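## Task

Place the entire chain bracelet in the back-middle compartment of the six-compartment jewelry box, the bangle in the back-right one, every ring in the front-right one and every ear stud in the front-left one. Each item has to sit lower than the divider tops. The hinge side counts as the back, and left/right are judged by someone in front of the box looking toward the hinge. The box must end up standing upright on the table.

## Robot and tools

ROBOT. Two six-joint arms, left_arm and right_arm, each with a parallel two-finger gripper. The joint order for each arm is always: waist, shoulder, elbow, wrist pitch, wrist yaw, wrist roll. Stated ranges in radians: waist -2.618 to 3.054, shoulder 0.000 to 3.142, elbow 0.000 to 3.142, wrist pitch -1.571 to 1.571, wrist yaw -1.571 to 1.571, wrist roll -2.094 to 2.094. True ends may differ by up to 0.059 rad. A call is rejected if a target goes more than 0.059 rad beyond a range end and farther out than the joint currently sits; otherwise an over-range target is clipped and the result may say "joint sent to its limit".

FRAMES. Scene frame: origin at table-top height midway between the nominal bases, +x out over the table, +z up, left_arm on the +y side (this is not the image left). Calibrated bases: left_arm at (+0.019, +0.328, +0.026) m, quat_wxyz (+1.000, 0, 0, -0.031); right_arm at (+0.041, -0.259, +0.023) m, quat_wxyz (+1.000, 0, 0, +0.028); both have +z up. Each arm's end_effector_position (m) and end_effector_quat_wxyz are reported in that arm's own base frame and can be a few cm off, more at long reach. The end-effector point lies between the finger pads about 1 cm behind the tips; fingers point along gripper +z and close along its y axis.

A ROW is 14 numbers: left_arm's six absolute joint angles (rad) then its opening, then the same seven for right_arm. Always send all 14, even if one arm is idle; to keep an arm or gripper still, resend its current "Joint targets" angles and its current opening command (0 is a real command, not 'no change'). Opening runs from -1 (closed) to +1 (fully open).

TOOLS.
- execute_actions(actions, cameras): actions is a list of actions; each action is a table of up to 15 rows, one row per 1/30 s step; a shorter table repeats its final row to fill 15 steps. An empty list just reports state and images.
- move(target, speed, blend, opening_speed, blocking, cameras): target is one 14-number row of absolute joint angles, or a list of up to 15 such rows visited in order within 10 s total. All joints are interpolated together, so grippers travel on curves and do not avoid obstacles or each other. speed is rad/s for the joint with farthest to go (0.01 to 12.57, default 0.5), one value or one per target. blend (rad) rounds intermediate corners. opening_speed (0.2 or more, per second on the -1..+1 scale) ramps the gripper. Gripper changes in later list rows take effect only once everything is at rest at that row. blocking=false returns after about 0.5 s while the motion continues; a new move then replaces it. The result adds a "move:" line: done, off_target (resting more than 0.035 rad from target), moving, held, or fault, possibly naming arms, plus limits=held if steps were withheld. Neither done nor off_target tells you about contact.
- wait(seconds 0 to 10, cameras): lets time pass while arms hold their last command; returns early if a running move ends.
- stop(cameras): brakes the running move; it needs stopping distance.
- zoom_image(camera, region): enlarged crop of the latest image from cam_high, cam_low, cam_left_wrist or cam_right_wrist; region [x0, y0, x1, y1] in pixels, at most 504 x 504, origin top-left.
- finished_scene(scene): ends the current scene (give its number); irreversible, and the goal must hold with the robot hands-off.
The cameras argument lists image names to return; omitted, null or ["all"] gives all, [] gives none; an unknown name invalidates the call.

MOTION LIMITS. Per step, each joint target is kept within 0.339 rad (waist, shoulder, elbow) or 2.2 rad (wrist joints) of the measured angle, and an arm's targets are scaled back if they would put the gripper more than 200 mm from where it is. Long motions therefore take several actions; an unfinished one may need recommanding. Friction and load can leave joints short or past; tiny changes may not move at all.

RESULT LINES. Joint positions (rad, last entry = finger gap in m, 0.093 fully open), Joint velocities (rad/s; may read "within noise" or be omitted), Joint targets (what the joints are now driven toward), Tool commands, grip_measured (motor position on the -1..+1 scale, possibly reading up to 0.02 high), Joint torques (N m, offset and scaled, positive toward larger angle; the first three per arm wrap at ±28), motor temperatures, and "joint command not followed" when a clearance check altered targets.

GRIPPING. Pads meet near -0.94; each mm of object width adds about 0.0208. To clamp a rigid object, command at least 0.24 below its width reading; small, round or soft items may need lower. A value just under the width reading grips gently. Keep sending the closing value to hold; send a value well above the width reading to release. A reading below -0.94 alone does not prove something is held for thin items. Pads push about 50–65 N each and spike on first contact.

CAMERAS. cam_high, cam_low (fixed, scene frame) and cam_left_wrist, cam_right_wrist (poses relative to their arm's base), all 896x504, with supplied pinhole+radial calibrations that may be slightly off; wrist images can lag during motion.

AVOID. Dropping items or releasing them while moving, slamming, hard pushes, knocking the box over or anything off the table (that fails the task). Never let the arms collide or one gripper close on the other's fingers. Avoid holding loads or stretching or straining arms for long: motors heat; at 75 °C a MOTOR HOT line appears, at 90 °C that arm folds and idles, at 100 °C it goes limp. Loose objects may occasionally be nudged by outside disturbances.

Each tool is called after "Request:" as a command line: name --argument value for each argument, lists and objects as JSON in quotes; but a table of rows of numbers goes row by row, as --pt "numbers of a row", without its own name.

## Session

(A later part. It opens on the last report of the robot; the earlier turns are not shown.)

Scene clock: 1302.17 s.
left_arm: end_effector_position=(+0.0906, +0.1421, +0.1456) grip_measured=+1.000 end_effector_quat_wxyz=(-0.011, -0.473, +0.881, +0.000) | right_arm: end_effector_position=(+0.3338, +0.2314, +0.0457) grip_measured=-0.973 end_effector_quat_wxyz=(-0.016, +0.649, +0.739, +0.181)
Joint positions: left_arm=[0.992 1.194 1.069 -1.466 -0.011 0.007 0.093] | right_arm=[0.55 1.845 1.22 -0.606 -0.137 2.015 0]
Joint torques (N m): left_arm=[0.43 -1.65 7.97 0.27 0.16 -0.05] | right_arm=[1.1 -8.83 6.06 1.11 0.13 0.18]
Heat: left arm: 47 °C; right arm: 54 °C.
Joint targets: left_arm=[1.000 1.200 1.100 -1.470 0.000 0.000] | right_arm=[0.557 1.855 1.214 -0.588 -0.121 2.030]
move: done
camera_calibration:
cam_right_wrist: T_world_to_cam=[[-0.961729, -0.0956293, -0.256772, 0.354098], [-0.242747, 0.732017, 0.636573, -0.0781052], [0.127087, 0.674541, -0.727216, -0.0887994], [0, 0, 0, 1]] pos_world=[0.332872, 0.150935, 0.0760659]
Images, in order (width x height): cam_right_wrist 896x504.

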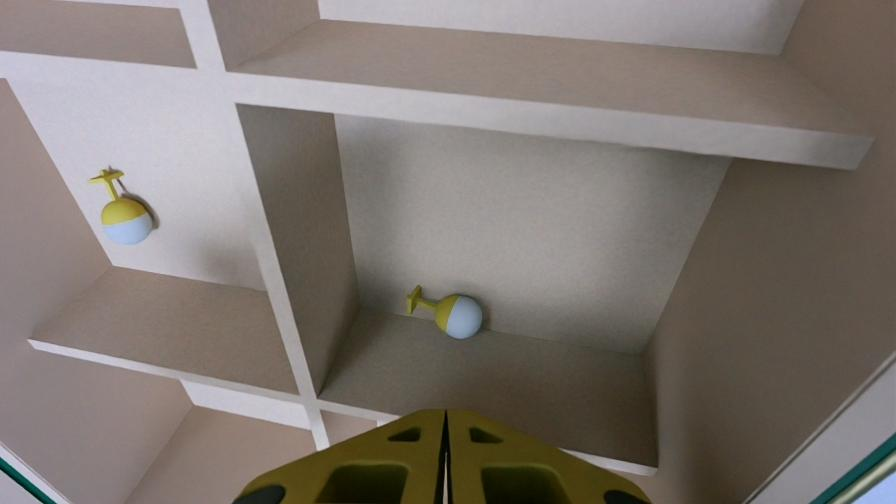

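Request:
move --pt "1.0 1.2 1.1 -1.47 0 0 1 0.579 1.922 1.182 -0.488 -0.125 2.03 -1" --speed 0.1 --cameras '["cam_right_wrist"]'

Scene clock: 1319.47 s.
left_arm: end_effector_position=(+0.0906, +0.1421, +0.1456) grip_measured=+1.000 end_effector_quat_wxyz=(-0.011, -0.473, +0.881, +0.000) | right_arm: end_effector_position=(+0.3360, +0.2337, +0.0206) grip_measured=-0.973 end_effector_quat_wxyz=(-0.008, +0.648, +0.742, +0.173)
Joint positions: left_arm=[0.992 1.194 1.069 -1.466 -0.011 0.007 0.093] | right_arm=[0.562 1.901 1.191 -0.53 -0.112 2.016 0]
Joint torques (N m): left_arm=[0.43 -1.66 7.98 0.27 0.16 -0.05] | right_arm=[2 -8.1 5.55 1.37 -0.13 0.19]
Heat: left arm: 47 °C; right arm: 54 °C.
Joint targets: left_arm=[1.000 1.200 1.100 -1.470 0.000 0.000] | right_arm=[0.579 1.922 1.182 -0.488 -0.125 2.030]
move: off_target (right_arm); right_arm: the wrist pitch is farthest, 0.042 rad from its target
camera_calibration:
cam_right_wrist: T_world_to_cam=[[-0.960344, -0.104482, -0.2585, 0.351747], [-0.247542, 0.746144, 0.618055, -0.0646025], [0.128302, 0.657535, -0.742419, -0.105034], [0, 0, 0, 1]] pos_world=[0.335282, 0.154017, 0.0528752]
Images, in order (width x height): cam_right_wrist 896x504.

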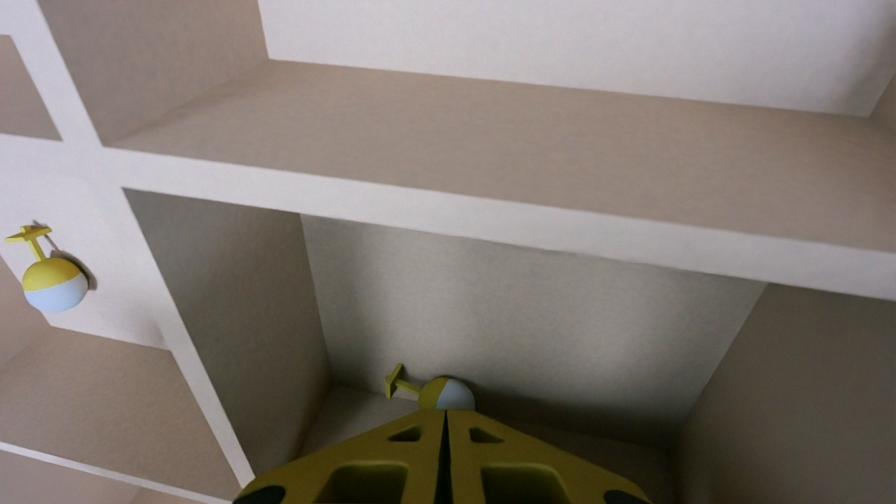

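Request:
move --pt "1.0 1.2 1.1 -1.47 0 0 1 0.562 1.935 1.175 -0.47 -0.125 2.03 -1" --pt "1.0 1.2 1.1 -1.47 0 0 1 0.523 1.905 1.135 -0.47 -0.125 2.03 -1" --speed 0.06 --cameras '["cam_right_wrist"]'

Request:
move --pt "1.0 1.2 1.1 -1.47 0 0 1 0.53 1.8 1.25 -0.68 -0.12 1.9 -1" --pt "1.0 1.2 1.1 -1.47 0 0 1 0.58 1.5 1.3 -0.95 0 0 -0.5" --speed 0.7 --cameras '["cam_right_wrist"]'

Scene clock: 1334.10 s.
left_arm: end_effector_position=(+0.0906, +0.1421, +0.1456) grip_measured=+1.000 end_effector_quat_wxyz=(-0.011, -0.473, +0.881, +0.000) | right_arm: end_effector_position=(+0.3381, +0.2277, +0.0174) grip_measured=-0.973 end_effector_quat_wxyz=(-0.021, +0.655, +0.733, +0.184)
Joint positions: left_arm=[0.992 1.194 1.069 -1.466 -0.011 0.007 0.093] | right_arm=[0.531 1.894 1.159 -0.492 -0.15 2.016 0]
Joint torques (N m): left_arm=[0.43 -1.65 7.97 0.27 0.16 -0.05] | right_arm=[-0.23 -8.95 3.97 1.2 0.21 0.19]
Heat: left arm: 47 °C; right arm: 53 °C.
Joint targets: left_arm=[1.000 1.200 1.100 -1.470 0.000 0.000] | right_arm=[0.523 1.905 1.135 -0.470 -0.125 2.030]
move: done
camera_calibration:
cam_right_wrist: T_world_to_cam=[[-0.963946, -0.0775435, -0.254549, 0.347306], [-0.229334, 0.727262, 0.646913, -0.0600295], [0.13496, 0.681965, -0.718825, -0.111883], [0, 0, 0, 1]] pos_world=[0.336117, 0.146889, 0.0468161]
Images, in order (width x height): cam_right_wrist 896x504.

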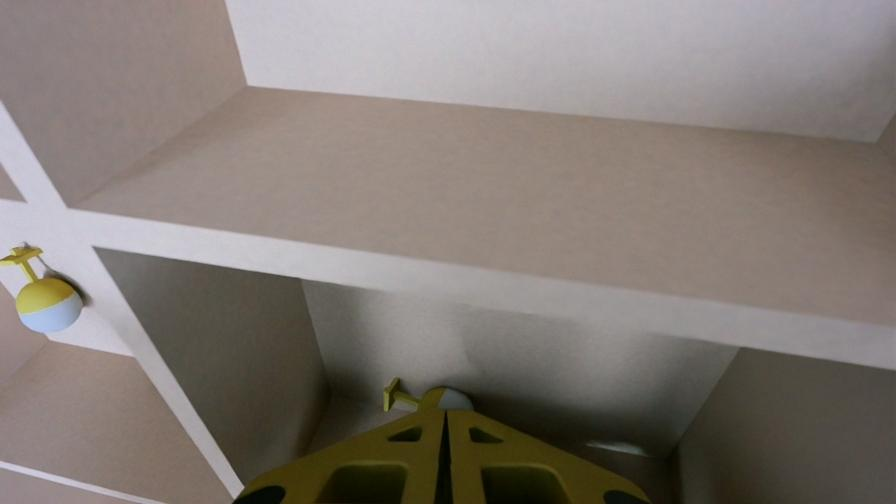

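Scene clock: 1338.60 s.
left_arm: end_effector_position=(+0.0906, +0.1421, +0.1456) grip_measured=+1.000 end_effector_quat_wxyz=(-0.011, -0.473, +0.881, +0.000) | right_arm: end_effector_position=(+0.2950, +0.1921, +0.1521) grip_measured=-0.502 end_effector_quat_wxyz=(+0.185, -0.273, +0.942, +0.060)
Joint positions: left_arm=[0.992 1.194 1.069 -1.466 -0.011 0.007 0.093] | right_arm=[0.574 1.522 1.278 -0.934 -0.008 0.012 0.021]
Joint torques (N m): left_arm=[0.43 -1.65 7.97 0.27 0.16 -0.05] | right_arm=[1.03 -9.25 9.36 1.02 0.1 -0.07]
Heat: left arm: 47 °C; right arm: 53 °C.
Joint targets: left_arm=[1.000 1.200 1.100 -1.470 0.000 0.000] | right_arm=[0.580 1.500 1.300 -0.950 0.000 0.000]
move: done
camera_calibration:
cam_right_wrist: T_world_to_cam=[[0.544652, -0.83846, -0.0184228, 0.00256756], [-0.836632, -0.54473, 0.0575865, 0.381988], [-0.0583194, -0.0159515, -0.998171, 0.248507], [0, 0, 0, 1]] pos_world=[0.332678, 0.214197, 0.226103]
Images, in order (width x height): cam_right_wrist 896x504.

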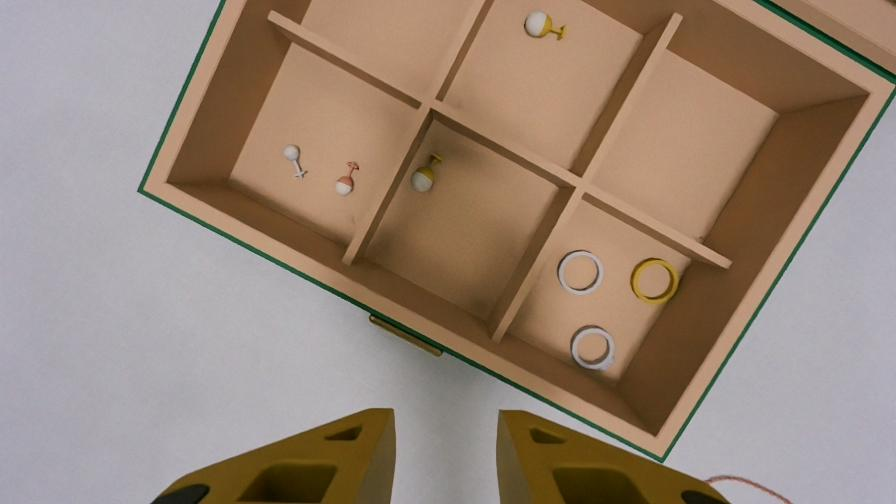

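Request:
move --pt "1.0 1.2 1.1 -1.47 0 0 1 0.55 1.7 1.25 -0.65 -0.121 1.99 -1" --pt "1.0 1.2 1.1 -1.47 0 0 1 0.568 1.855 1.214 -0.588 -0.121 2.03 -1" --speed 0.6 --cameras '["cam_right_wrist"]'

Request:
move --pt "1.0 1.2 1.1 -1.47 0 0 1 0.585 1.935 1.182 -0.478 -0.125 2.03 -1" --pt "1.0 1.2 1.1 -1.47 0 0 1 0.54 1.915 1.14 -0.46 -0.125 2.03 -1" --pt "1.0 1.2 1.1 -1.47 0 0 1 0.492 1.888 1.085 -0.43 -0.125 2.03 -1" --speed 0.06 --cameras '["cam_right_wrist"]'

Request:
move --pt "1.0 1.2 1.1 -1.47 0 0 1 0.49 1.8 1.2 -0.63 -0.12 2.03 -1" --speed 0.3 --cameras '["cam_right_wrist"]'

Scene clock: 1370.83 s.
left_arm: end_effector_position=(+0.0906, +0.1421, +0.1456) grip_measured=+1.000 end_effector_quat_wxyz=(-0.011, -0.473, +0.881, +0.000) | right_arm: end_effector_position=(+0.3307, +0.2319, +0.0408) grip_measured=-0.973 end_effector_quat_wxyz=(-0.011, +0.647, +0.743, +0.172)
Joint positions: left_arm=[0.992 1.194 1.069 -1.466 -0.011 0.007 0.093] | right_arm=[0.562 1.853 1.215 -0.606 -0.119 2.015 0]
Joint torques (N m): left_arm=[0.43 -1.65 7.97 0.27 0.16 -0.05] | right_arm=[0.99 -9.58 6.46 1.12 -0.03 0.18]
Heat: left arm: 47 °C; right arm: 53 °C.
Joint targets: left_arm=[1.000 1.200 1.100 -1.470 0.000 0.000] | right_arm=[0.568 1.855 1.214 -0.588 -0.121 2.030]
move: done
camera_calibration:
cam_right_wrist: T_world_to_cam=[[-0.961662, -0.107282, -0.252381, 0.352481], [-0.246151, 0.74338, 0.621929, -0.0770853], [0.120893, 0.66021, -0.741288, -0.0863619], [0, 0, 0, 1]] pos_world=[0.330433, 0.152136, 0.0728818]
Images, in order (width x height): cam_right_wrist 896x504.

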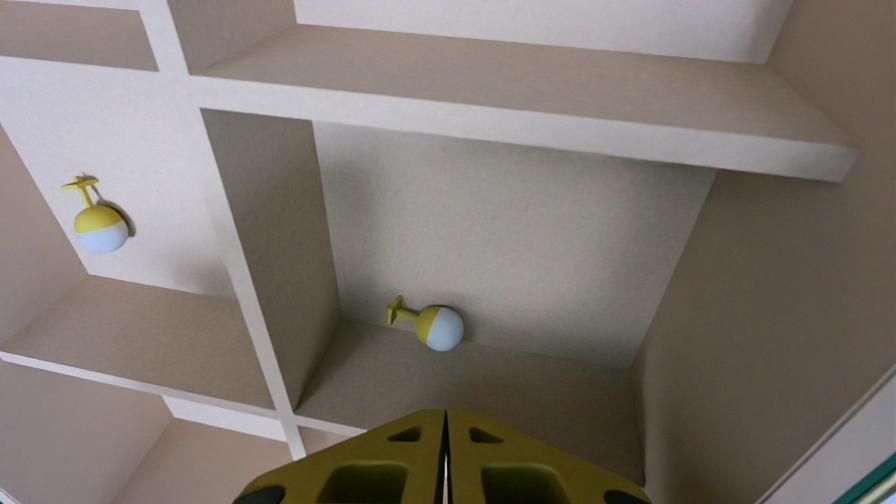

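Scene clock: 1374.67 s.
left_arm: end_effector_position=(+0.0906, +0.1421, +0.1456) grip_measured=+1.000 end_effector_quat_wxyz=(-0.011, -0.473, +0.881, +0.000) | right_arm: end_effector_position=(+0.3379, +0.2095, +0.0090) grip_measured=-0.973 end_effector_quat_wxyz=(-0.014, +0.669, +0.720, +0.183)
Joint positions: left_arm=[0.992 1.194 1.069 -1.466 -0.011 0.007 0.093] | right_arm=[0.494 1.877 1.098 -0.45 -0.143 2.016 0]
Joint torques (N m): left_arm=[0.43 -1.65 7.98 0.27 0.16 -0.04] | right_arm=[0.28 -8.62 4.9 1.18 0.16 0.18]
Heat: left arm: 47 °C; right arm: 52 °C.
Joint targets: left_arm=[1.000 1.200 1.100 -1.470 0.000 0.000] | right_arm=[0.492 1.888 1.085 -0.430 -0.125 2.030]
move: done
camera_calibration:
cam_right_wrist: T_world_to_cam=[[-0.965857, -0.0413505, -0.255753, 0.336607], [-0.20169, 0.739608, 0.642107, -0.0533009], [0.162605, 0.671766, -0.722696, -0.112662], [0, 0, 0, 1]] pos_world=[0.332683, 0.129023, 0.038893]
Images, in order (width x height): cam_right_wrist 896x504.

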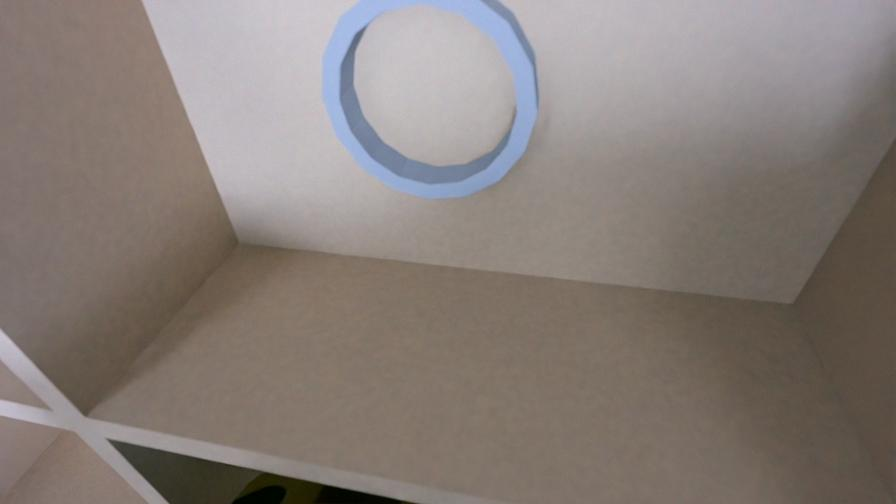

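Scene clock: 1376.03 s.
left_arm: end_effector_position=(+0.0906, +0.1421, +0.1456) grip_measured=+1.000 end_effector_quat_wxyz=(-0.011, -0.473, +0.881, +0.000) | right_arm: end_effector_position=(+0.3358, +0.2069, +0.0419) grip_measured=-0.973 end_effector_quat_wxyz=(-0.015, +0.671, +0.721, +0.171)
Joint positions: left_arm=[0.992 1.194 1.069 -1.466 -0.011 0.007 0.093] | right_arm=[0.494 1.824 1.183 -0.611 -0.136 2.016 0]
Joint torques (N m): left_arm=[0.43 -1.63 7.97 0.27 0.16 -0.05] | right_arm=[0.1 -11.73 8.17 0.72 0.15 0.18]
Heat: left arm: 47 °C; right arm: 53 °C.
Joint targets: left_arm=[1.000 1.200 1.100 -1.470 0.000 0.000] | right_arm=[0.490 1.800 1.200 -0.630 -0.120 2.030]
move: done
camera_calibration:
cam_right_wrist: T_world_to_cam=[[-0.970123, -0.0431874, -0.238738, 0.344083], [-0.189111, 0.751035, 0.632601, -0.0791216], [0.15198, 0.658849, -0.736764, -0.0800652], [0, 0, 0, 1]] pos_world=[0.331008, 0.127034, 0.0732087]
Images, in order (width x height): cam_right_wrist 896x504.

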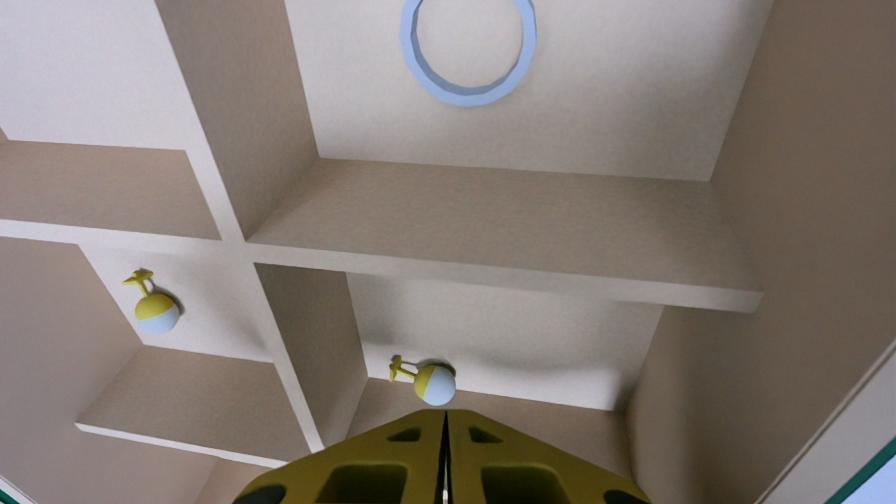

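Request:
move --pt "1.0 1.2 1.1 -1.47 0 0 1 0.53 1.7 1.25 -0.7 -0.1 1.5 -0.77" --pt "1.0 1.2 1.1 -1.47 0 0 1 0.61 1.95 1.72 -1.3 0 0.47 -0.77" --speed 0.7 --cameras '["cam_right_wrist"]'

Scene clock: 1436.63 s.
left_arm: end_effector_position=(+0.0906, +0.1421, +0.1456) grip_measured=+1.000 end_effector_quat_wxyz=(-0.011, -0.473, +0.881, +0.000) | right_arm: end_effector_position=(+0.3106, +0.2166, +0.1201) grip_measured=-0.772 end_effector_quat_wxyz=(+0.021, -0.061, +0.998, +0.018)
Joint positions: left_arm=[0.992 1.194 1.069 -1.466 -0.011 0.007 0.093] | right_arm=[0.605 1.932 1.698 -1.283 -0.009 0.482 0.008]
Joint torques (N m): left_arm=[0.43 -1.66 7.98 0.27 0.16 -0.05] | right_arm=[0.95 -8.9 8.68 0.25 0.14 -0.07]
Motor temperatures (°C): left_arm=[26 30 47 28 26 27 27] | right_arm=[29 61 42 33 26 25 27]
Heat: left arm: 47 °C; right arm: 61 °C.
Joint targets: left_arm=[1.000 1.200 1.100 -1.470 0.000 0.000] | right_arm=[0.610 1.950 1.720 -1.300 0.000 0.470]
move: done
camera_calibration:
cam_right_wrist: T_world_to_cam=[[0.130286, -0.990517, -0.0436142, 0.178547], [-0.908745, -0.136891, 0.394263, 0.30391], [-0.396495, -0.011733, -0.917962, 0.312327], [0, 0, 0, 1]] pos_world=[0.37675, 0.222121, 0.174671]
Images, in order (width x height): cam_right_wrist 896x504.

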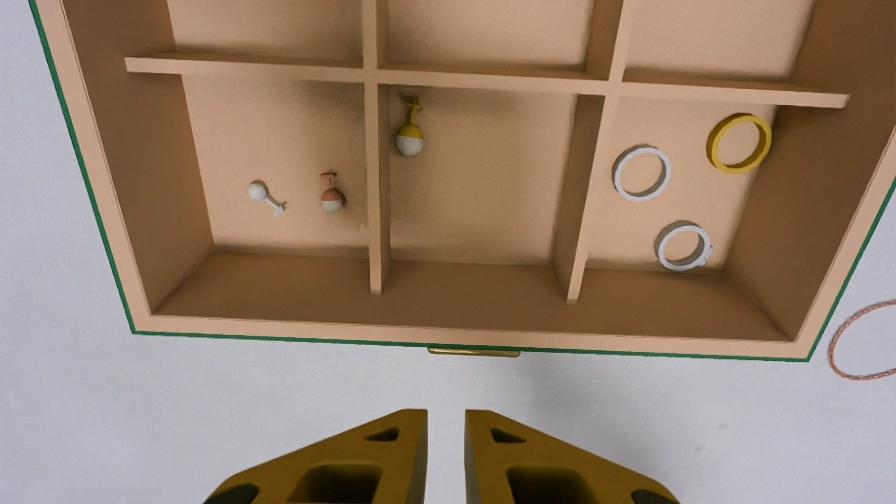

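Request:
move --target '[1.0,1.2,1.1,-1.47,0,0,1,0.652,2.134,1.692,-1.13,0,0.51,-0.74]' --speed 0.5 --cameras '["cam_right_wrist"]'

Scene clock: 1458.70 s.
left_arm: end_effector_position=(+0.0906, +0.1421, +0.1456) grip_measured=+1.000 end_effector_quat_wxyz=(-0.011, -0.473, +0.881, +0.000) | right_arm: end_effector_position=(+0.3218, +0.2454, +0.0482) grip_measured=-0.742 end_effector_quat_wxyz=(-0.006, -0.076, +0.997, +0.001)
Joint positions: left_arm=[0.992 1.194 1.069 -1.466 -0.011 0.007 0.093] | right_arm=[0.648 2.126 1.697 -1.151 -0.008 0.497 0.01]
Joint torques (N m): left_arm=[0.44 -1.66 7.97 0.27 0.16 -0.05] | right_arm=[0.77 -11.32 5.9 0.52 0.12 0.21]
Motor temperatures (°C): left_arm=[26 30 47 28 26 27 27] | right_arm=[29 57 42 32 26 25 27]
Heat: left arm: 47 °C; right arm: 57 °C.
Joint targets: left_arm=[1.000 1.200 1.100 -1.470 0.000 0.000] | right_arm=[0.652 2.134 1.692 -1.130 0.000 0.510]
move: done
camera_calibration:
cam_right_wrist: T_world_to_cam=[[0.157501, -0.987436, -0.0127475, 0.1916], [-0.883483, -0.146664, 0.444913, 0.338138], [-0.441193, -0.0588122, -0.895483, 0.276051], [0, 0, 0, 1]] pos_world=[0.390353, 0.255021, 0.0991994]
Images, in order (width x height): cam_right_wrist 896x504.

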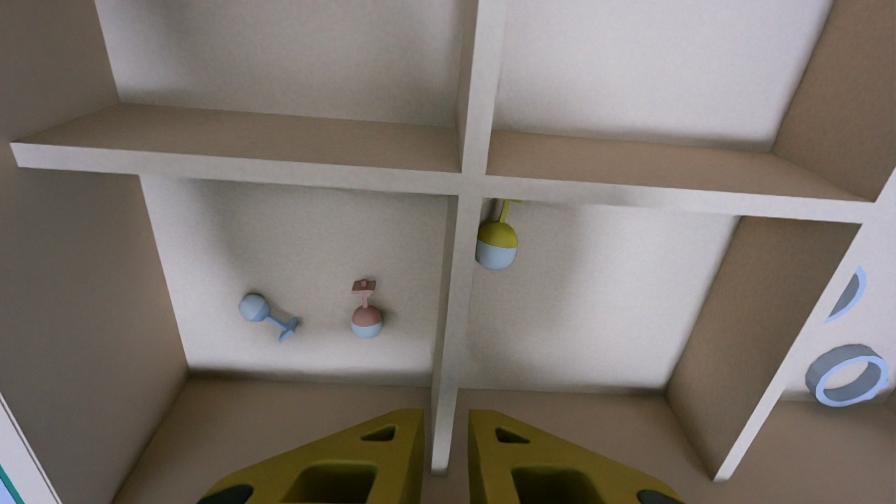

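Request:
move --target '[1.0,1.2,1.1,-1.47,0,0,1,0.652,2.182,1.588,-0.983,0,0.51,-0.74]' --speed 0.12 --cameras '["cam_right_wrist"]'

Scene clock: 1467.73 s.
left_arm: end_effector_position=(+0.0906, +0.1421, +0.1456) grip_measured=+1.000 end_effector_quat_wxyz=(-0.011, -0.473, +0.881, +0.000) | right_arm: end_effector_position=(+0.3219, +0.2455, +0.0088) grip_measured=-0.742 end_effector_quat_wxyz=(-0.005, -0.075, +0.997, +0.001)
Joint positions: left_arm=[0.992 1.194 1.069 -1.466 -0.011 0.007 0.093] | right_arm=[0.648 2.164 1.596 -1.01 -0.008 0.498 0.01]
Joint torques (N m): left_arm=[0.44 -1.65 7.97 0.27 0.16 -0.05] | right_arm=[0.76 -10.51 5.33 0.63 0.13 0.19]
Motor temperatures (°C): left_arm=[26 30 47 28 26 27 27] | right_arm=[29 58 42 32 26 25 27]
Heat: left arm: 47 °C; right arm: 58 °C.
Joint targets: left_arm=[1.000 1.200 1.100 -1.470 0.000 0.000] | right_arm=[0.652 2.182 1.588 -0.983 0.000 0.510]
move: done
camera_calibration:
cam_right_wrist: T_world_to_cam=[[0.156816, -0.98753, -0.0138737, 0.191368], [-0.884404, -0.146664, 0.44308, 0.356091], [-0.439589, -0.057212, -0.896375, 0.239873], [0, 0, 0, 1]] pos_world=[0.390364, 0.254931, 0.0598943]
Images, in order (width x height): cam_right_wrist 896x504.

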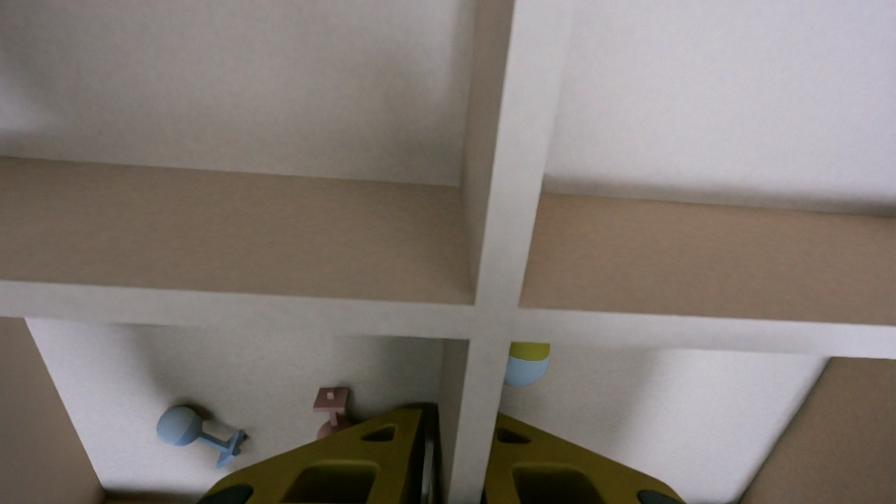

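Request:
move --target '[1.0,1.2,1.1,-1.47,0,0,1,0.634,2.217,1.686,-1.045,0,0.495,-0.74]' --speed 0.06 --cameras '["cam_right_wrist"]'

Scene clock: 1480.33 s.
left_arm: end_effector_position=(+0.0906, +0.1421, +0.1456) grip_measured=+1.000 end_effector_quat_wxyz=(-0.011, -0.473, +0.881, +0.000) | right_arm: end_effector_position=(+0.3341, +0.2489, +0.0120) grip_measured=-0.742 end_effector_quat_wxyz=(+0.000, -0.070, +0.998, +0.002)
Joint positions: left_arm=[0.992 1.194 1.069 -1.466 -0.011 0.007 0.093] | right_arm=[0.639 2.197 1.663 -1.035 -0.005 0.498 0.01]
Joint torques (N m): left_arm=[0.43 -1.66 7.97 0.27 0.16 -0.04] | right_arm=[0.09 -10.67 8.38 0.24 0.1 0.03]
Motor temperatures (°C): left_arm=[26 30 47 28 26 27 27] | right_arm=[29 57 42 32 26 25 27]
Heat: left arm: 47 °C; right arm: 57 °C.
Joint targets: left_arm=[1.000 1.200 1.100 -1.470 0.000 0.000] | right_arm=[0.634 2.217 1.686 -1.045 0.000 0.495]
move: done
camera_calibration:
cam_right_wrist: T_world_to_cam=[[0.146767, -0.989056, -0.0151066, 0.196684], [-0.889619, -0.138658, 0.435146, 0.365778], [-0.432478, -0.050426, -0.900233, 0.244346], [0, 0, 0, 1]] pos_world=[0.402211, 0.257571, 0.0637725]
Images, in order (width x height): cam_right_wrist 896x504.

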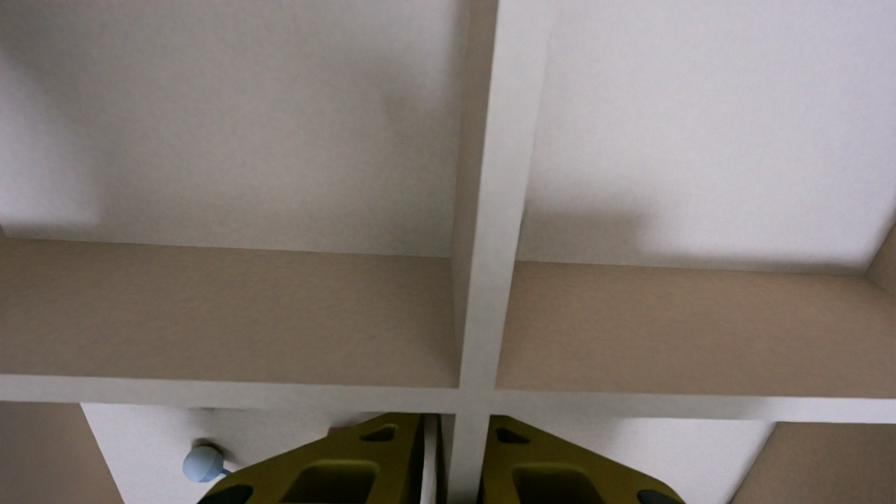

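Request:
move --pt "1.0 1.2 1.1 -1.47 0 0 1 0.634 2.212 1.686 -1.045 0 0.495 -0.74" --pt "1.0 1.2 1.1 -1.47 0 0 1 0.634 2.212 1.686 -1.045 0 0.495 0.0" --speed 0.06 --opening_speed 0.3 --cameras '["cam_right_wrist"]'

Request:
move --pt "1.0 1.2 1.1 -1.47 0 0 1 0.634 2.13 1.78 -1.22 0 0.495 0.0" --pt "1.0 1.2 1.1 -1.47 0 0 1 0.62 1.95 1.72 -1.3 0 0.47 -0.4" --speed 0.4 --cameras '["cam_right_wrist"]'

Scene clock: 1496.37 s.
left_arm: end_effector_position=(+0.0906, +0.1421, +0.1456) grip_measured=+1.000 end_effector_quat_wxyz=(-0.011, -0.473, +0.881, +0.000) | right_arm: end_effector_position=(+0.3344, +0.2492, +0.0124) grip_measured=-0.002 end_effector_quat_wxyz=(+0.000, -0.070, +0.998, +0.003)
Joint positions: left_arm=[0.992 1.194 1.069 -1.466 -0.011 0.007 0.093] | right_arm=[0.639 2.197 1.666 -1.037 -0.005 0.498 0.045]
Joint torques (N m): left_arm=[0.43 -1.66 7.98 0.27 0.16 -0.04] | right_arm=[0.09 -11.18 8.16 0.25 0.09 0.03]
Motor temperatures (°C): left_arm=[26 30 47 28 26 27 27] | right_arm=[29 57 42 31 26 25 27]
Heat: left arm: 47 °C; right arm: 57 °C.
Joint targets: left_arm=[1.000 1.200 1.100 -1.470 0.000 0.000] | right_arm=[0.634 2.212 1.686 -1.045 0.000 0.495]
move: done
camera_calibration:
cam_right_wrist: T_world_to_cam=[[0.146774, -0.989049, -0.0154649, 0.196865], [-0.889849, -0.138848, 0.434614, 0.366079], [-0.432002, -0.0500284, -0.900484, 0.244568], [0, 0, 0, 1]] pos_world=[0.402514, 0.257774, 0.0641711]
Images, in order (width x height): cam_right_wrist 896x504.

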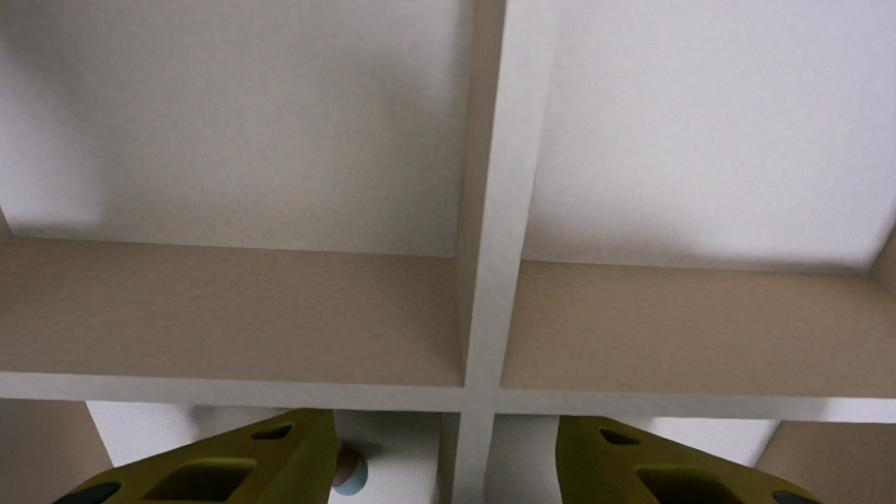

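Scene clock: 1498.40 s.
left_arm: end_effector_position=(+0.0906, +0.1421, +0.1456) grip_measured=+1.000 end_effector_quat_wxyz=(-0.011, -0.473, +0.881, +0.000) | right_arm: end_effector_position=(+0.3127, +0.2268, +0.1139) grip_measured=-0.398 end_effector_quat_wxyz=(+0.018, -0.072, +0.997, +0.014)
Joint positions: left_arm=[0.992 1.194 1.069 -1.466 -0.011 0.007 0.093] | right_arm=[0.626 1.972 1.729 -1.283 -0.005 0.481 0.026]
Joint torques (N m): left_arm=[0.43 -1.65 7.98 0.27 0.16 -0.05] | right_arm=[0.01 -13 5.7 0.27 0.1 -0.06]
Motor temperatures (°C): left_arm=[26 30 47 28 26 27 27] | right_arm=[29 57 42 31 26 25 27]
Heat: left arm: 47 °C; right arm: 57 °C.
Joint targets: left_arm=[1.000 1.200 1.100 -1.470 0.000 0.000] | right_arm=[0.620 1.950 1.720 -1.300 0.000 0.470]
move: done
camera_calibration:
cam_right_wrist: T_world_to_cam=[[0.151369, -0.987853, -0.0351353, 0.180042], [-0.903953, -0.152719, 0.399433, 0.311011], [-0.399947, -0.028701, -0.916089, 0.312398], [0, 0, 0, 1]] pos_world=[0.378829, 0.234318, 0.168282]
Images, in order (width x height): cam_right_wrist 896x504.

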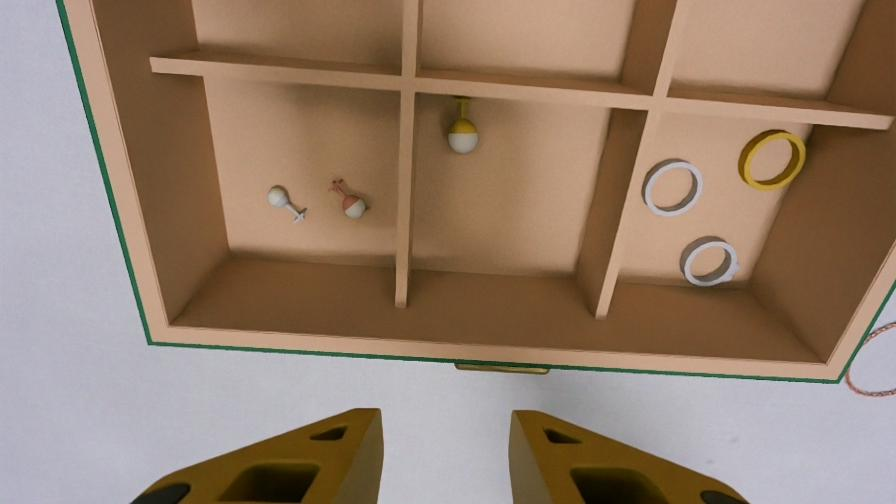

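Request:
move --target '[1.0,1.2,1.1,-1.47,0,0,1,0.578,2.1,1.637,-1.04,0,0.43,-0.5]' --speed 0.4 --cameras '["cam_right_wrist"]'

Scene clock: 1512.43 s.
left_arm: end_effector_position=(+0.0906, +0.1421, +0.1456) grip_measured=+1.000 end_effector_quat_wxyz=(-0.011, -0.473, +0.881, +0.000) | right_arm: end_effector_position=(+0.3445, +0.2283, +0.0501) grip_measured=-0.498 end_effector_quat_wxyz=(+0.027, -0.071, +0.997, +0.018)
Joint positions: left_arm=[0.992 1.194 1.069 -1.466 -0.011 0.007 0.093] | right_arm=[0.583 2.088 1.644 -1.061 -0.005 0.441 0.021]
Joint torques (N m): left_arm=[0.42 -1.65 7.98 0.27 0.16 -0.05] | right_arm=[0.01 -10.73 5.86 0.71 0.09 -0.05]
Motor temperatures (°C): left_arm=[26 30 47 28 26 27 27] | right_arm=[29 59 42 31 26 25 27]
Heat: left arm: 47 °C; right arm: 59 °C.
Joint targets: left_arm=[1.000 1.200 1.100 -1.470 0.000 0.000] | right_arm=[0.578 2.100 1.637 -1.040 0.000 0.430]
move: done
camera_calibration:
cam_right_wrist: T_world_to_cam=[[0.149356, -0.987893, -0.0419616, 0.175473], [-0.911286, -0.153995, 0.381893, 0.369245], [-0.383732, -0.018799, -0.923253, 0.259183], [0, 0, 0, 1]] pos_world=[0.409737, 0.235083, 0.105642]
Images, in order (width x height): cam_right_wrist 896x504.

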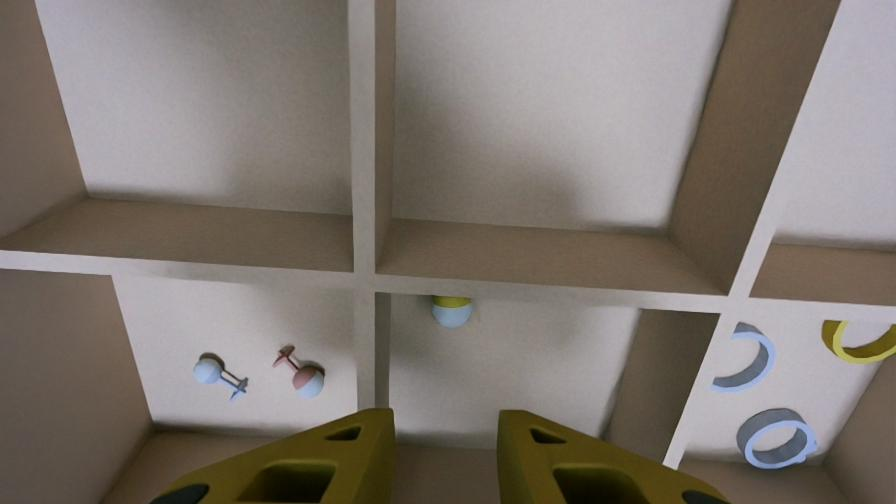

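Request:
move --target '[1.0,1.2,1.1,-1.47,0,0,1,0.578,2.154,1.553,-0.90,0,0.43,-0.5]' --speed 0.12 --cameras '["cam_right_wrist"]'

Scene clock: 1522.23 s.
left_arm: end_effector_position=(+0.0906, +0.1421, +0.1456) grip_measured=+1.000 end_effector_quat_wxyz=(-0.011, -0.473, +0.881, +0.000) | right_arm: end_effector_position=(+0.3491, +0.2218, +0.0247) grip_measured=-0.498 end_effector_quat_wxyz=(+0.035, -0.066, +0.997, +0.009)
Joint positions: left_arm=[0.992 1.194 1.069 -1.466 -0.011 0.007 0.093] | right_arm=[0.573 2.109 1.573 -0.964 0.018 0.44 0.021]
Joint torques (N m): left_arm=[0.44 -1.66 7.99 0.27 0.16 -0.05] | right_arm=[0.9 -7.69 4.44 1.13 -0.13 -0.09]
Motor temperatures (°C): left_arm=[26 30 47 28 26 27 27] | right_arm=[29 60 42 31 26 25 27]
Heat: left arm: 47 °C; right arm: 60 °C.
Joint targets: left_arm=[1.000 1.200 1.100 -1.470 0.000 0.000] | right_arm=[0.578 2.154 1.553 -0.900 0.000 0.430]
move: off_target (right_arm); right_arm: the wrist pitch is farthest, 0.064 rad from its target
camera_calibration:
cam_right_wrist: T_world_to_cam=[[0.139711, -0.989916, -0.0233971, 0.170618], [-0.918854, -0.138415, 0.369525, 0.381673], [-0.369037, -0.0301281, -0.928926, 0.234852], [0, 0, 0, 1]] pos_world=[0.413534, 0.228803, 0.081114]
Images, in order (width x height): cam_right_wrist 896x504.

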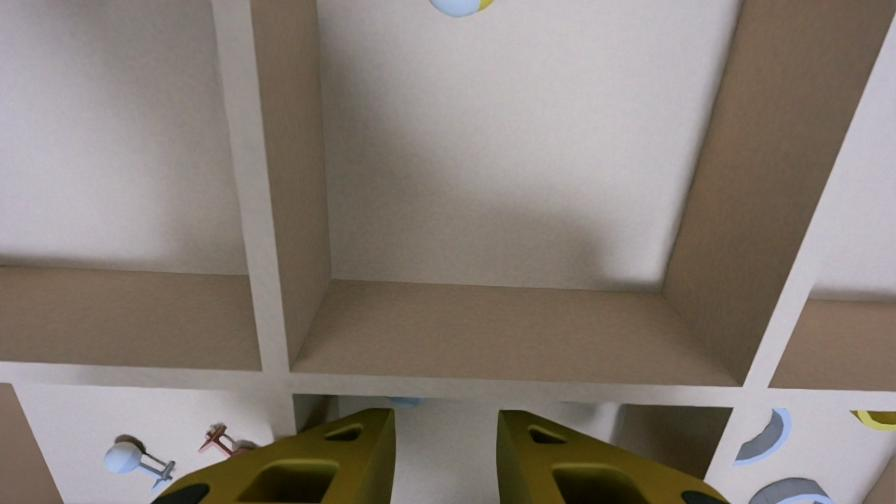

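Request:
move --pt "1.0 1.2 1.1 -1.47 0 0 1 0.58 2.08 1.72 -1.2 0 0.44 -0.6" --pt "1.0 1.2 1.1 -1.47 0 0 1 0.642 2.1 1.8 -1.28 0 0.49 -0.74" --pt "1.0 1.2 1.1 -1.47 0 0 1 0.642 2.178 1.752 -1.14 0 0.5 -0.74" --speed 0.4 --cameras '["cam_right_wrist"]'

Scene clock: 1551.03 s.
left_arm: end_effector_position=(+0.0906, +0.1421, +0.1456) grip_measured=+1.000 end_effector_quat_wxyz=(-0.011, -0.473, +0.881, +0.000) | right_arm: end_effector_position=(+0.3334, +0.2506, +0.0474) grip_measured=-0.738 end_effector_quat_wxyz=(+0.002, -0.080, +0.997, -0.001)
Joint positions: left_arm=[0.992 1.194 1.069 -1.466 -0.011 0.007 0.093] | right_arm=[0.646 2.166 1.758 -1.161 0.004 0.487 0.01]
Joint torques (N m): left_arm=[0.43 -1.63 7.97 0.27 0.16 -0.05] | right_arm=[0.14 -11.36 5.87 0.52 0.01 0.19]
Motor temperatures (°C): left_arm=[26 30 47 28 26 27 27] | right_arm=[29 58 41 31 26 25 27]
Heat: left arm: 47 °C; right arm: 58 °C.
Joint targets: left_arm=[1.000 1.200 1.100 -1.470 0.000 0.000] | right_arm=[0.642 2.178 1.752 -1.140 0.000 0.500]
move: done
camera_calibration:
cam_right_wrist: T_world_to_cam=[[0.165228, -0.98623, -0.0071417, 0.191637], [-0.889046, -0.152073, 0.431823, 0.353302], [-0.426963, -0.0649998, -0.90193, 0.277804], [0, 0, 0, 1]] pos_world=[0.401049, 0.260783, 0.0993643]
Images, in order (width x height): cam_right_wrist 896x504.

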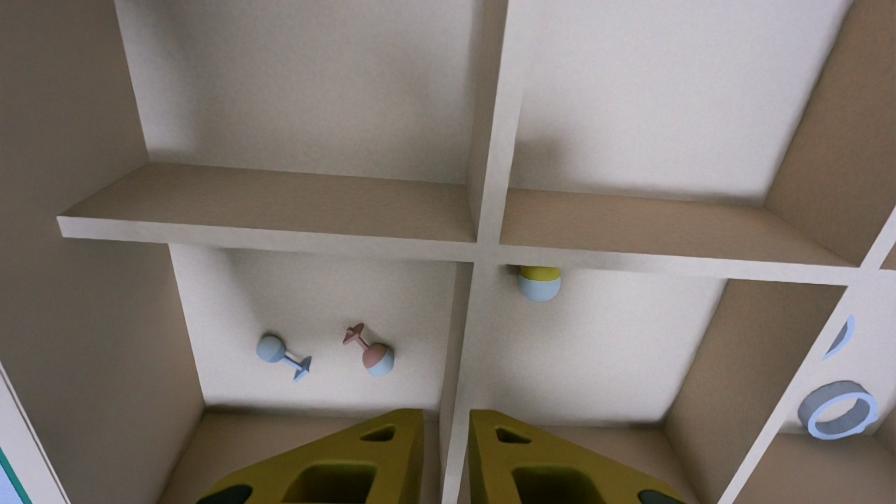

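Request:
move --pt "1.0 1.2 1.1 -1.47 0 0 1 0.642 2.222 1.655 -1.0 0 0.5 -0.74" --pt "1.0 1.2 1.1 -1.47 0 0 1 0.636 2.235 1.69 -1.02 0 0.5 -0.74" --pt "1.0 1.2 1.1 -1.47 0 0 1 0.636 2.235 1.69 -1.02 0 0.5 -0.15" --speed 0.1 --opening_speed 0.3 --cameras '[]'

Request:
move --target '[1.0,1.2,1.1,-1.47,0,0,1,0.612,2.222,1.668,-1.02,0,0.48,0.2]' --speed 0.04 --opening_speed 0.5 --cameras '["cam_right_wrist"]'

Request:
move --pt "1.0 1.2 1.1 -1.47 0 0 1 0.612 2.13 1.78 -1.22 0 0.48 0.2" --pt "1.0 1.2 1.1 -1.47 0 0 1 0.6 1.95 1.72 -1.3 0 0.46 -0.4" --speed 0.4 --cameras '["cam_right_wrist"]'

Scene clock: 1567.70 s.
left_arm: end_effector_position=(+0.0906, +0.1421, +0.1456) grip_measured=+1.000 end_effector_quat_wxyz=(-0.011, -0.473, +0.881, +0.000) | right_arm: end_effector_position=(+0.3331, +0.2630, +0.0362) grip_measured=-0.153 end_effector_quat_wxyz=(+0.004, -0.078, +0.996, +0.033)
Joint positions: left_arm=[0.992 1.194 1.069 -1.466 -0.011 0.007 0.093] | right_arm=[0.648 2.164 1.707 -1.071 -0.052 0.492 0.038]
Joint torques (N m): left_arm=[0.44 -1.65 7.98 0.27 0.16 -0.05] | right_arm=[-0.54 -5.79 4.81 0.96 0.54 0.12]
Motor temperatures (°C): left_arm=[26 30 47 28 26 27 27] | right_arm=[29 59 41 31 26 25 27]
Heat: left arm: 47 °C; right arm: 59 °C.
Joint targets: left_arm=[1.000 1.200 1.100 -1.470 0.000 0.000] | right_arm=[0.636 2.235 1.690 -1.020 0.000 0.500]
move: off_target (right_arm); target 3's new numbers were sent with right_arm's shoulder 0.071 rad from that target; right_arm: the shoulder is farthest, 0.071 rad from its target
No camera images: "cameras" was empty.

Scene clock: 1568.87 s.
left_arm: end_effector_position=(+0.0906, +0.1421, +0.1456) grip_measured=+1.000 end_effector_quat_wxyz=(-0.011, -0.473, +0.881, +0.000) | right_arm: end_effector_position=(+0.3395, +0.2405, +0.0077) grip_measured=+0.198 end_effector_quat_wxyz=(-0.009, -0.060, +0.998, +0.003)
Joint positions: left_arm=[0.992 1.194 1.069 -1.466 -0.011 0.007 0.093] | right_arm=[0.61 2.213 1.672 -1.042 -0.015 0.491 0.055]
Joint torques (N m): left_arm=[0.44 -1.65 7.98 0.27 0.16 -0.05] | right_arm=[0.65 -11.81 5.81 0.53 0.19 -0.06]
Motor temperatures (°C): left_arm=[26 30 47 28 26 27 27] | right_arm=[29 59 41 31 26 25 27]
Heat: left arm: 47 °C; right arm: 59 °C.
Joint targets: left_arm=[1.000 1.200 1.100 -1.470 0.000 0.000] | right_arm=[0.612 2.222 1.668 -1.020 0.000 0.480]
move: done
camera_calibration:
cam_right_wrist: T_world_to_cam=[[0.125593, -0.991924, -0.0176751, 0.195324], [-0.88459, -0.120033, 0.450658, 0.365017], [-0.44914, -0.0409644, -0.892522, 0.245665], [0, 0, 0, 1]] pos_world=[0.408697, 0.247624, 0.0582153]
Images, in order (width x height): cam_right_wrist 896x504.

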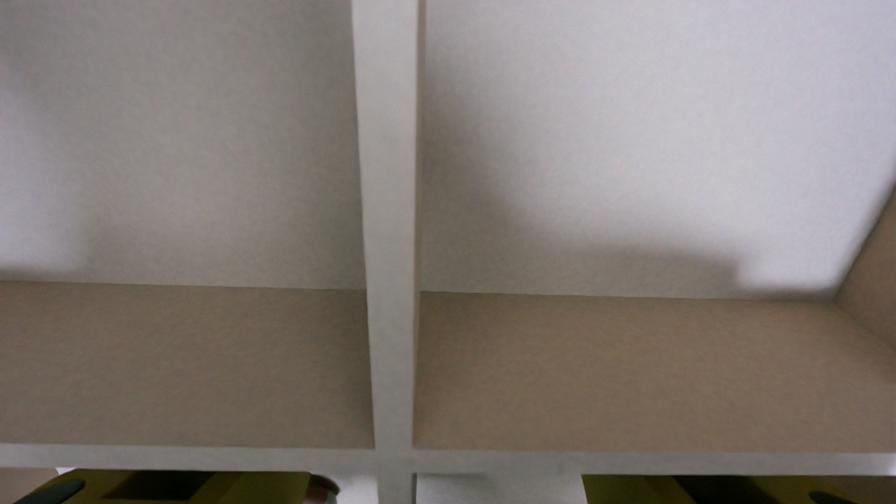

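Scene clock: 1570.97 s.
left_arm: end_effector_position=(+0.0906, +0.1421, +0.1456) grip_measured=+1.000 end_effector_quat_wxyz=(-0.011, -0.473, +0.881, +0.000) | right_arm: end_effector_position=(+0.3168, +0.2211, +0.1141) grip_measured=-0.398 end_effector_quat_wxyz=(+0.017, -0.067, +0.997, +0.016)
Joint positions: left_arm=[0.992 1.194 1.069 -1.466 -0.011 0.007 0.093] | right_arm=[0.605 1.971 1.729 -1.283 -0.009 0.471 0.026]
Joint torques (N m): left_arm=[0.43 -1.65 7.98 0.27 0.16 -0.05] | right_arm=[0.03 -12.97 5.71 0.26 0.13 -0.06]
Motor temperatures (°C): left_arm=[26 30 47 28 26 27 27] | right_arm=[29 60 41 31 26 25 27]
Heat: left arm: 47 °C; right arm: 60 °C.
Joint targets: left_arm=[1.000 1.200 1.100 -1.470 0.000 0.000] | right_arm=[0.600 1.950 1.720 -1.300 0.000 0.460]
move: done
camera_calibration:
cam_right_wrist: T_world_to_cam=[[0.141363, -0.989187, -0.0390591, 0.177616], [-0.904625, -0.145102, 0.400749, 0.312168], [-0.402083, -0.0213173, -0.915355, 0.312938], [0, 0, 0, 1]] pos_world=[0.383114, 0.227663, 0.168286]
Images, in order (width x height): cam_right_wrist 896x504.

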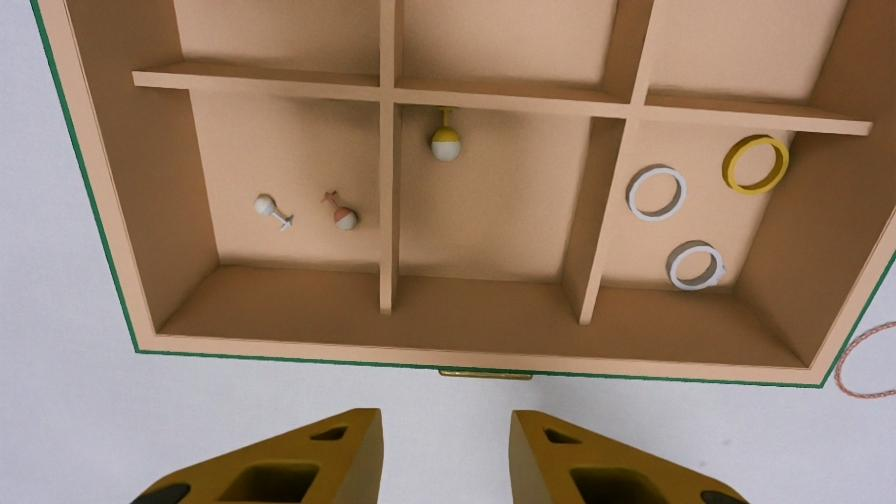

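Request:
move --pt "1.0 1.2 1.1 -1.47 0 0 1 0.5 1.8 1.4 -0.9 -0.1 0.45 -0.55" --pt "1.0 1.2 1.1 -1.47 0 0 1 0.394 1.70 0.955 -0.3 -0.345 0.45 -0.55" --speed 0.5 --cameras '["cam_right_wrist"]'

Scene clock: 1591.83 s.
left_arm: end_effector_position=(+0.0906, +0.1421, +0.1456) grip_measured=+1.000 end_effector_quat_wxyz=(-0.011, -0.473, +0.881, +0.000) | right_arm: end_effector_position=(+0.3352, +0.2024, +0.0428) grip_measured=-0.548 end_effector_quat_wxyz=(+0.146, -0.011, +0.958, +0.247)
Joint positions: left_arm=[0.992 1.194 1.069 -1.466 -0.011 0.007 0.093] | right_arm=[0.4 1.725 0.965 -0.327 -0.339 0.462 0.019]
Joint torques (N m): left_arm=[0.44 -1.65 7.98 0.27 0.16 -0.05] | right_arm=[-0.03 -10.89 5.61 1.62 -0.22 -0.1]
Motor temperatures (°C): left_arm=[26 30 47 28 26 27 27] | right_arm=[29 61 41 31 26 25 27]
Heat: left arm: 47 °C; right arm: 61 °C.
Joint targets: left_arm=[1.000 1.200 1.100 -1.470 0.000 0.000] | right_arm=[0.394 1.700 0.955 -0.300 -0.345 0.450]
move: done
camera_calibration:
cam_right_wrist: T_world_to_cam=[[0.101887, -0.872779, -0.477364, 0.1622], [-0.980183, -0.170025, 0.101654, 0.397894], [-0.169885, 0.457546, -0.872806, 0.0780693], [0, 0, 0, 1]] pos_world=[0.386745, 0.173496, 0.10512]
Images, in order (width x height): cam_right_wrist 896x504.

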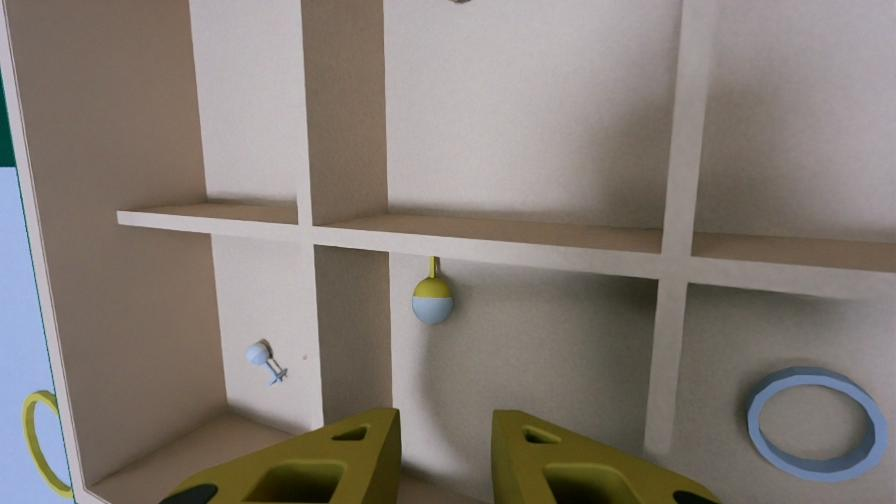

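Request:
move --pt "1.0 1.2 1.1 -1.47 0 0 1 0.415 1.782 0.943 -0.21 -0.345 0.45 -0.55" --speed 0.1 --cameras '[]'

Request:
move --pt "1.0 1.2 1.1 -1.47 0 0 1 0.438 1.874 0.968 -0.137 -0.345 0.45 -0.55" --speed 0.1 --cameras '["cam_right_wrist"]'

Scene clock: 1602.70 s.
left_arm: end_effector_position=(+0.0906, +0.1421, +0.1456) grip_measured=+1.000 end_effector_quat_wxyz=(-0.011, -0.473, +0.881, +0.000) | right_arm: end_effector_position=(+0.3431, +0.2113, +0.0341) grip_measured=-0.548 end_effector_quat_wxyz=(+0.160, -0.020, +0.953, +0.258)
Joint positions: left_arm=[0.992 1.194 1.069 -1.466 -0.011 0.007 0.093] | right_arm=[0.41 1.766 0.953 -0.237 -0.345 0.462 0.019]
Joint torques (N m): left_arm=[0.44 -1.65 7.97 0.27 0.16 -0.05] | right_arm=[0.92 -7.31 5.46 1.65 -0.16 -0.1]
Motor temperatures (°C): left_arm=[26 30 47 28 26 27 27] | right_arm=[29 59 40 32 26 25 27]
Heat: left arm: 47 °C; right arm: 59 °C.
Joint targets: left_arm=[1.000 1.200 1.100 -1.470 0.000 0.000] | right_arm=[0.415 1.782 0.943 -0.210 -0.345 0.450]
move: done
No camera images: "cameras" was empty.

Scene clock: 1603.87 s.
left_arm: end_effector_position=(+0.0906, +0.1421, +0.1456) grip_measured=+1.000 end_effector_quat_wxyz=(-0.011, -0.473, +0.881, +0.000) | right_arm: end_effector_position=(+0.3437, +0.2233, +0.0165) grip_measured=-0.549 end_effector_quat_wxyz=(+0.152, -0.031, +0.952, +0.265)
Joint positions: left_arm=[0.992 1.194 1.069 -1.466 -0.011 0.007 0.093] | right_arm=[0.431 1.835 0.955 -0.176 -0.36 0.462 0.019]
Joint torques (N m): left_arm=[0.44 -1.66 7.97 0.27 0.16 -0.04] | right_arm=[1.11 -5.5 7.36 1.79 -0.02 -0.09]
Motor temperatures (°C): left_arm=[26 30 47 28 26 27 27] | right_arm=[29 59 40 32 26 25 27]
Heat: left arm: 47 °C; right arm: 59 °C.
Joint targets: left_arm=[1.000 1.200 1.100 -1.470 0.000 0.000] | right_arm=[0.438 1.874 0.968 -0.137 -0.345 0.450]
move: off_target (right_arm); right_arm: the shoulder is farthest, 0.039 rad from its target
camera_calibration:
cam_right_wrist: T_world_to_cam=[[0.148366, -0.85276, -0.500787, 0.146947], [-0.97429, -0.21286, 0.0738176, 0.42046], [-0.169547, 0.47696, -0.862417, 0.0424899], [0, 0, 0, 1]] pos_world=[0.395052, 0.194544, 0.079196]
Images, in order (width x height): cam_right_wrist 896x504.

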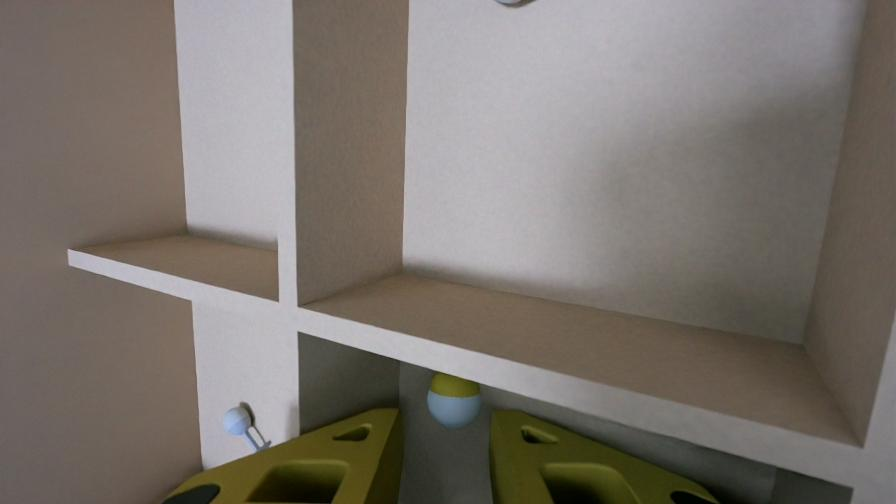

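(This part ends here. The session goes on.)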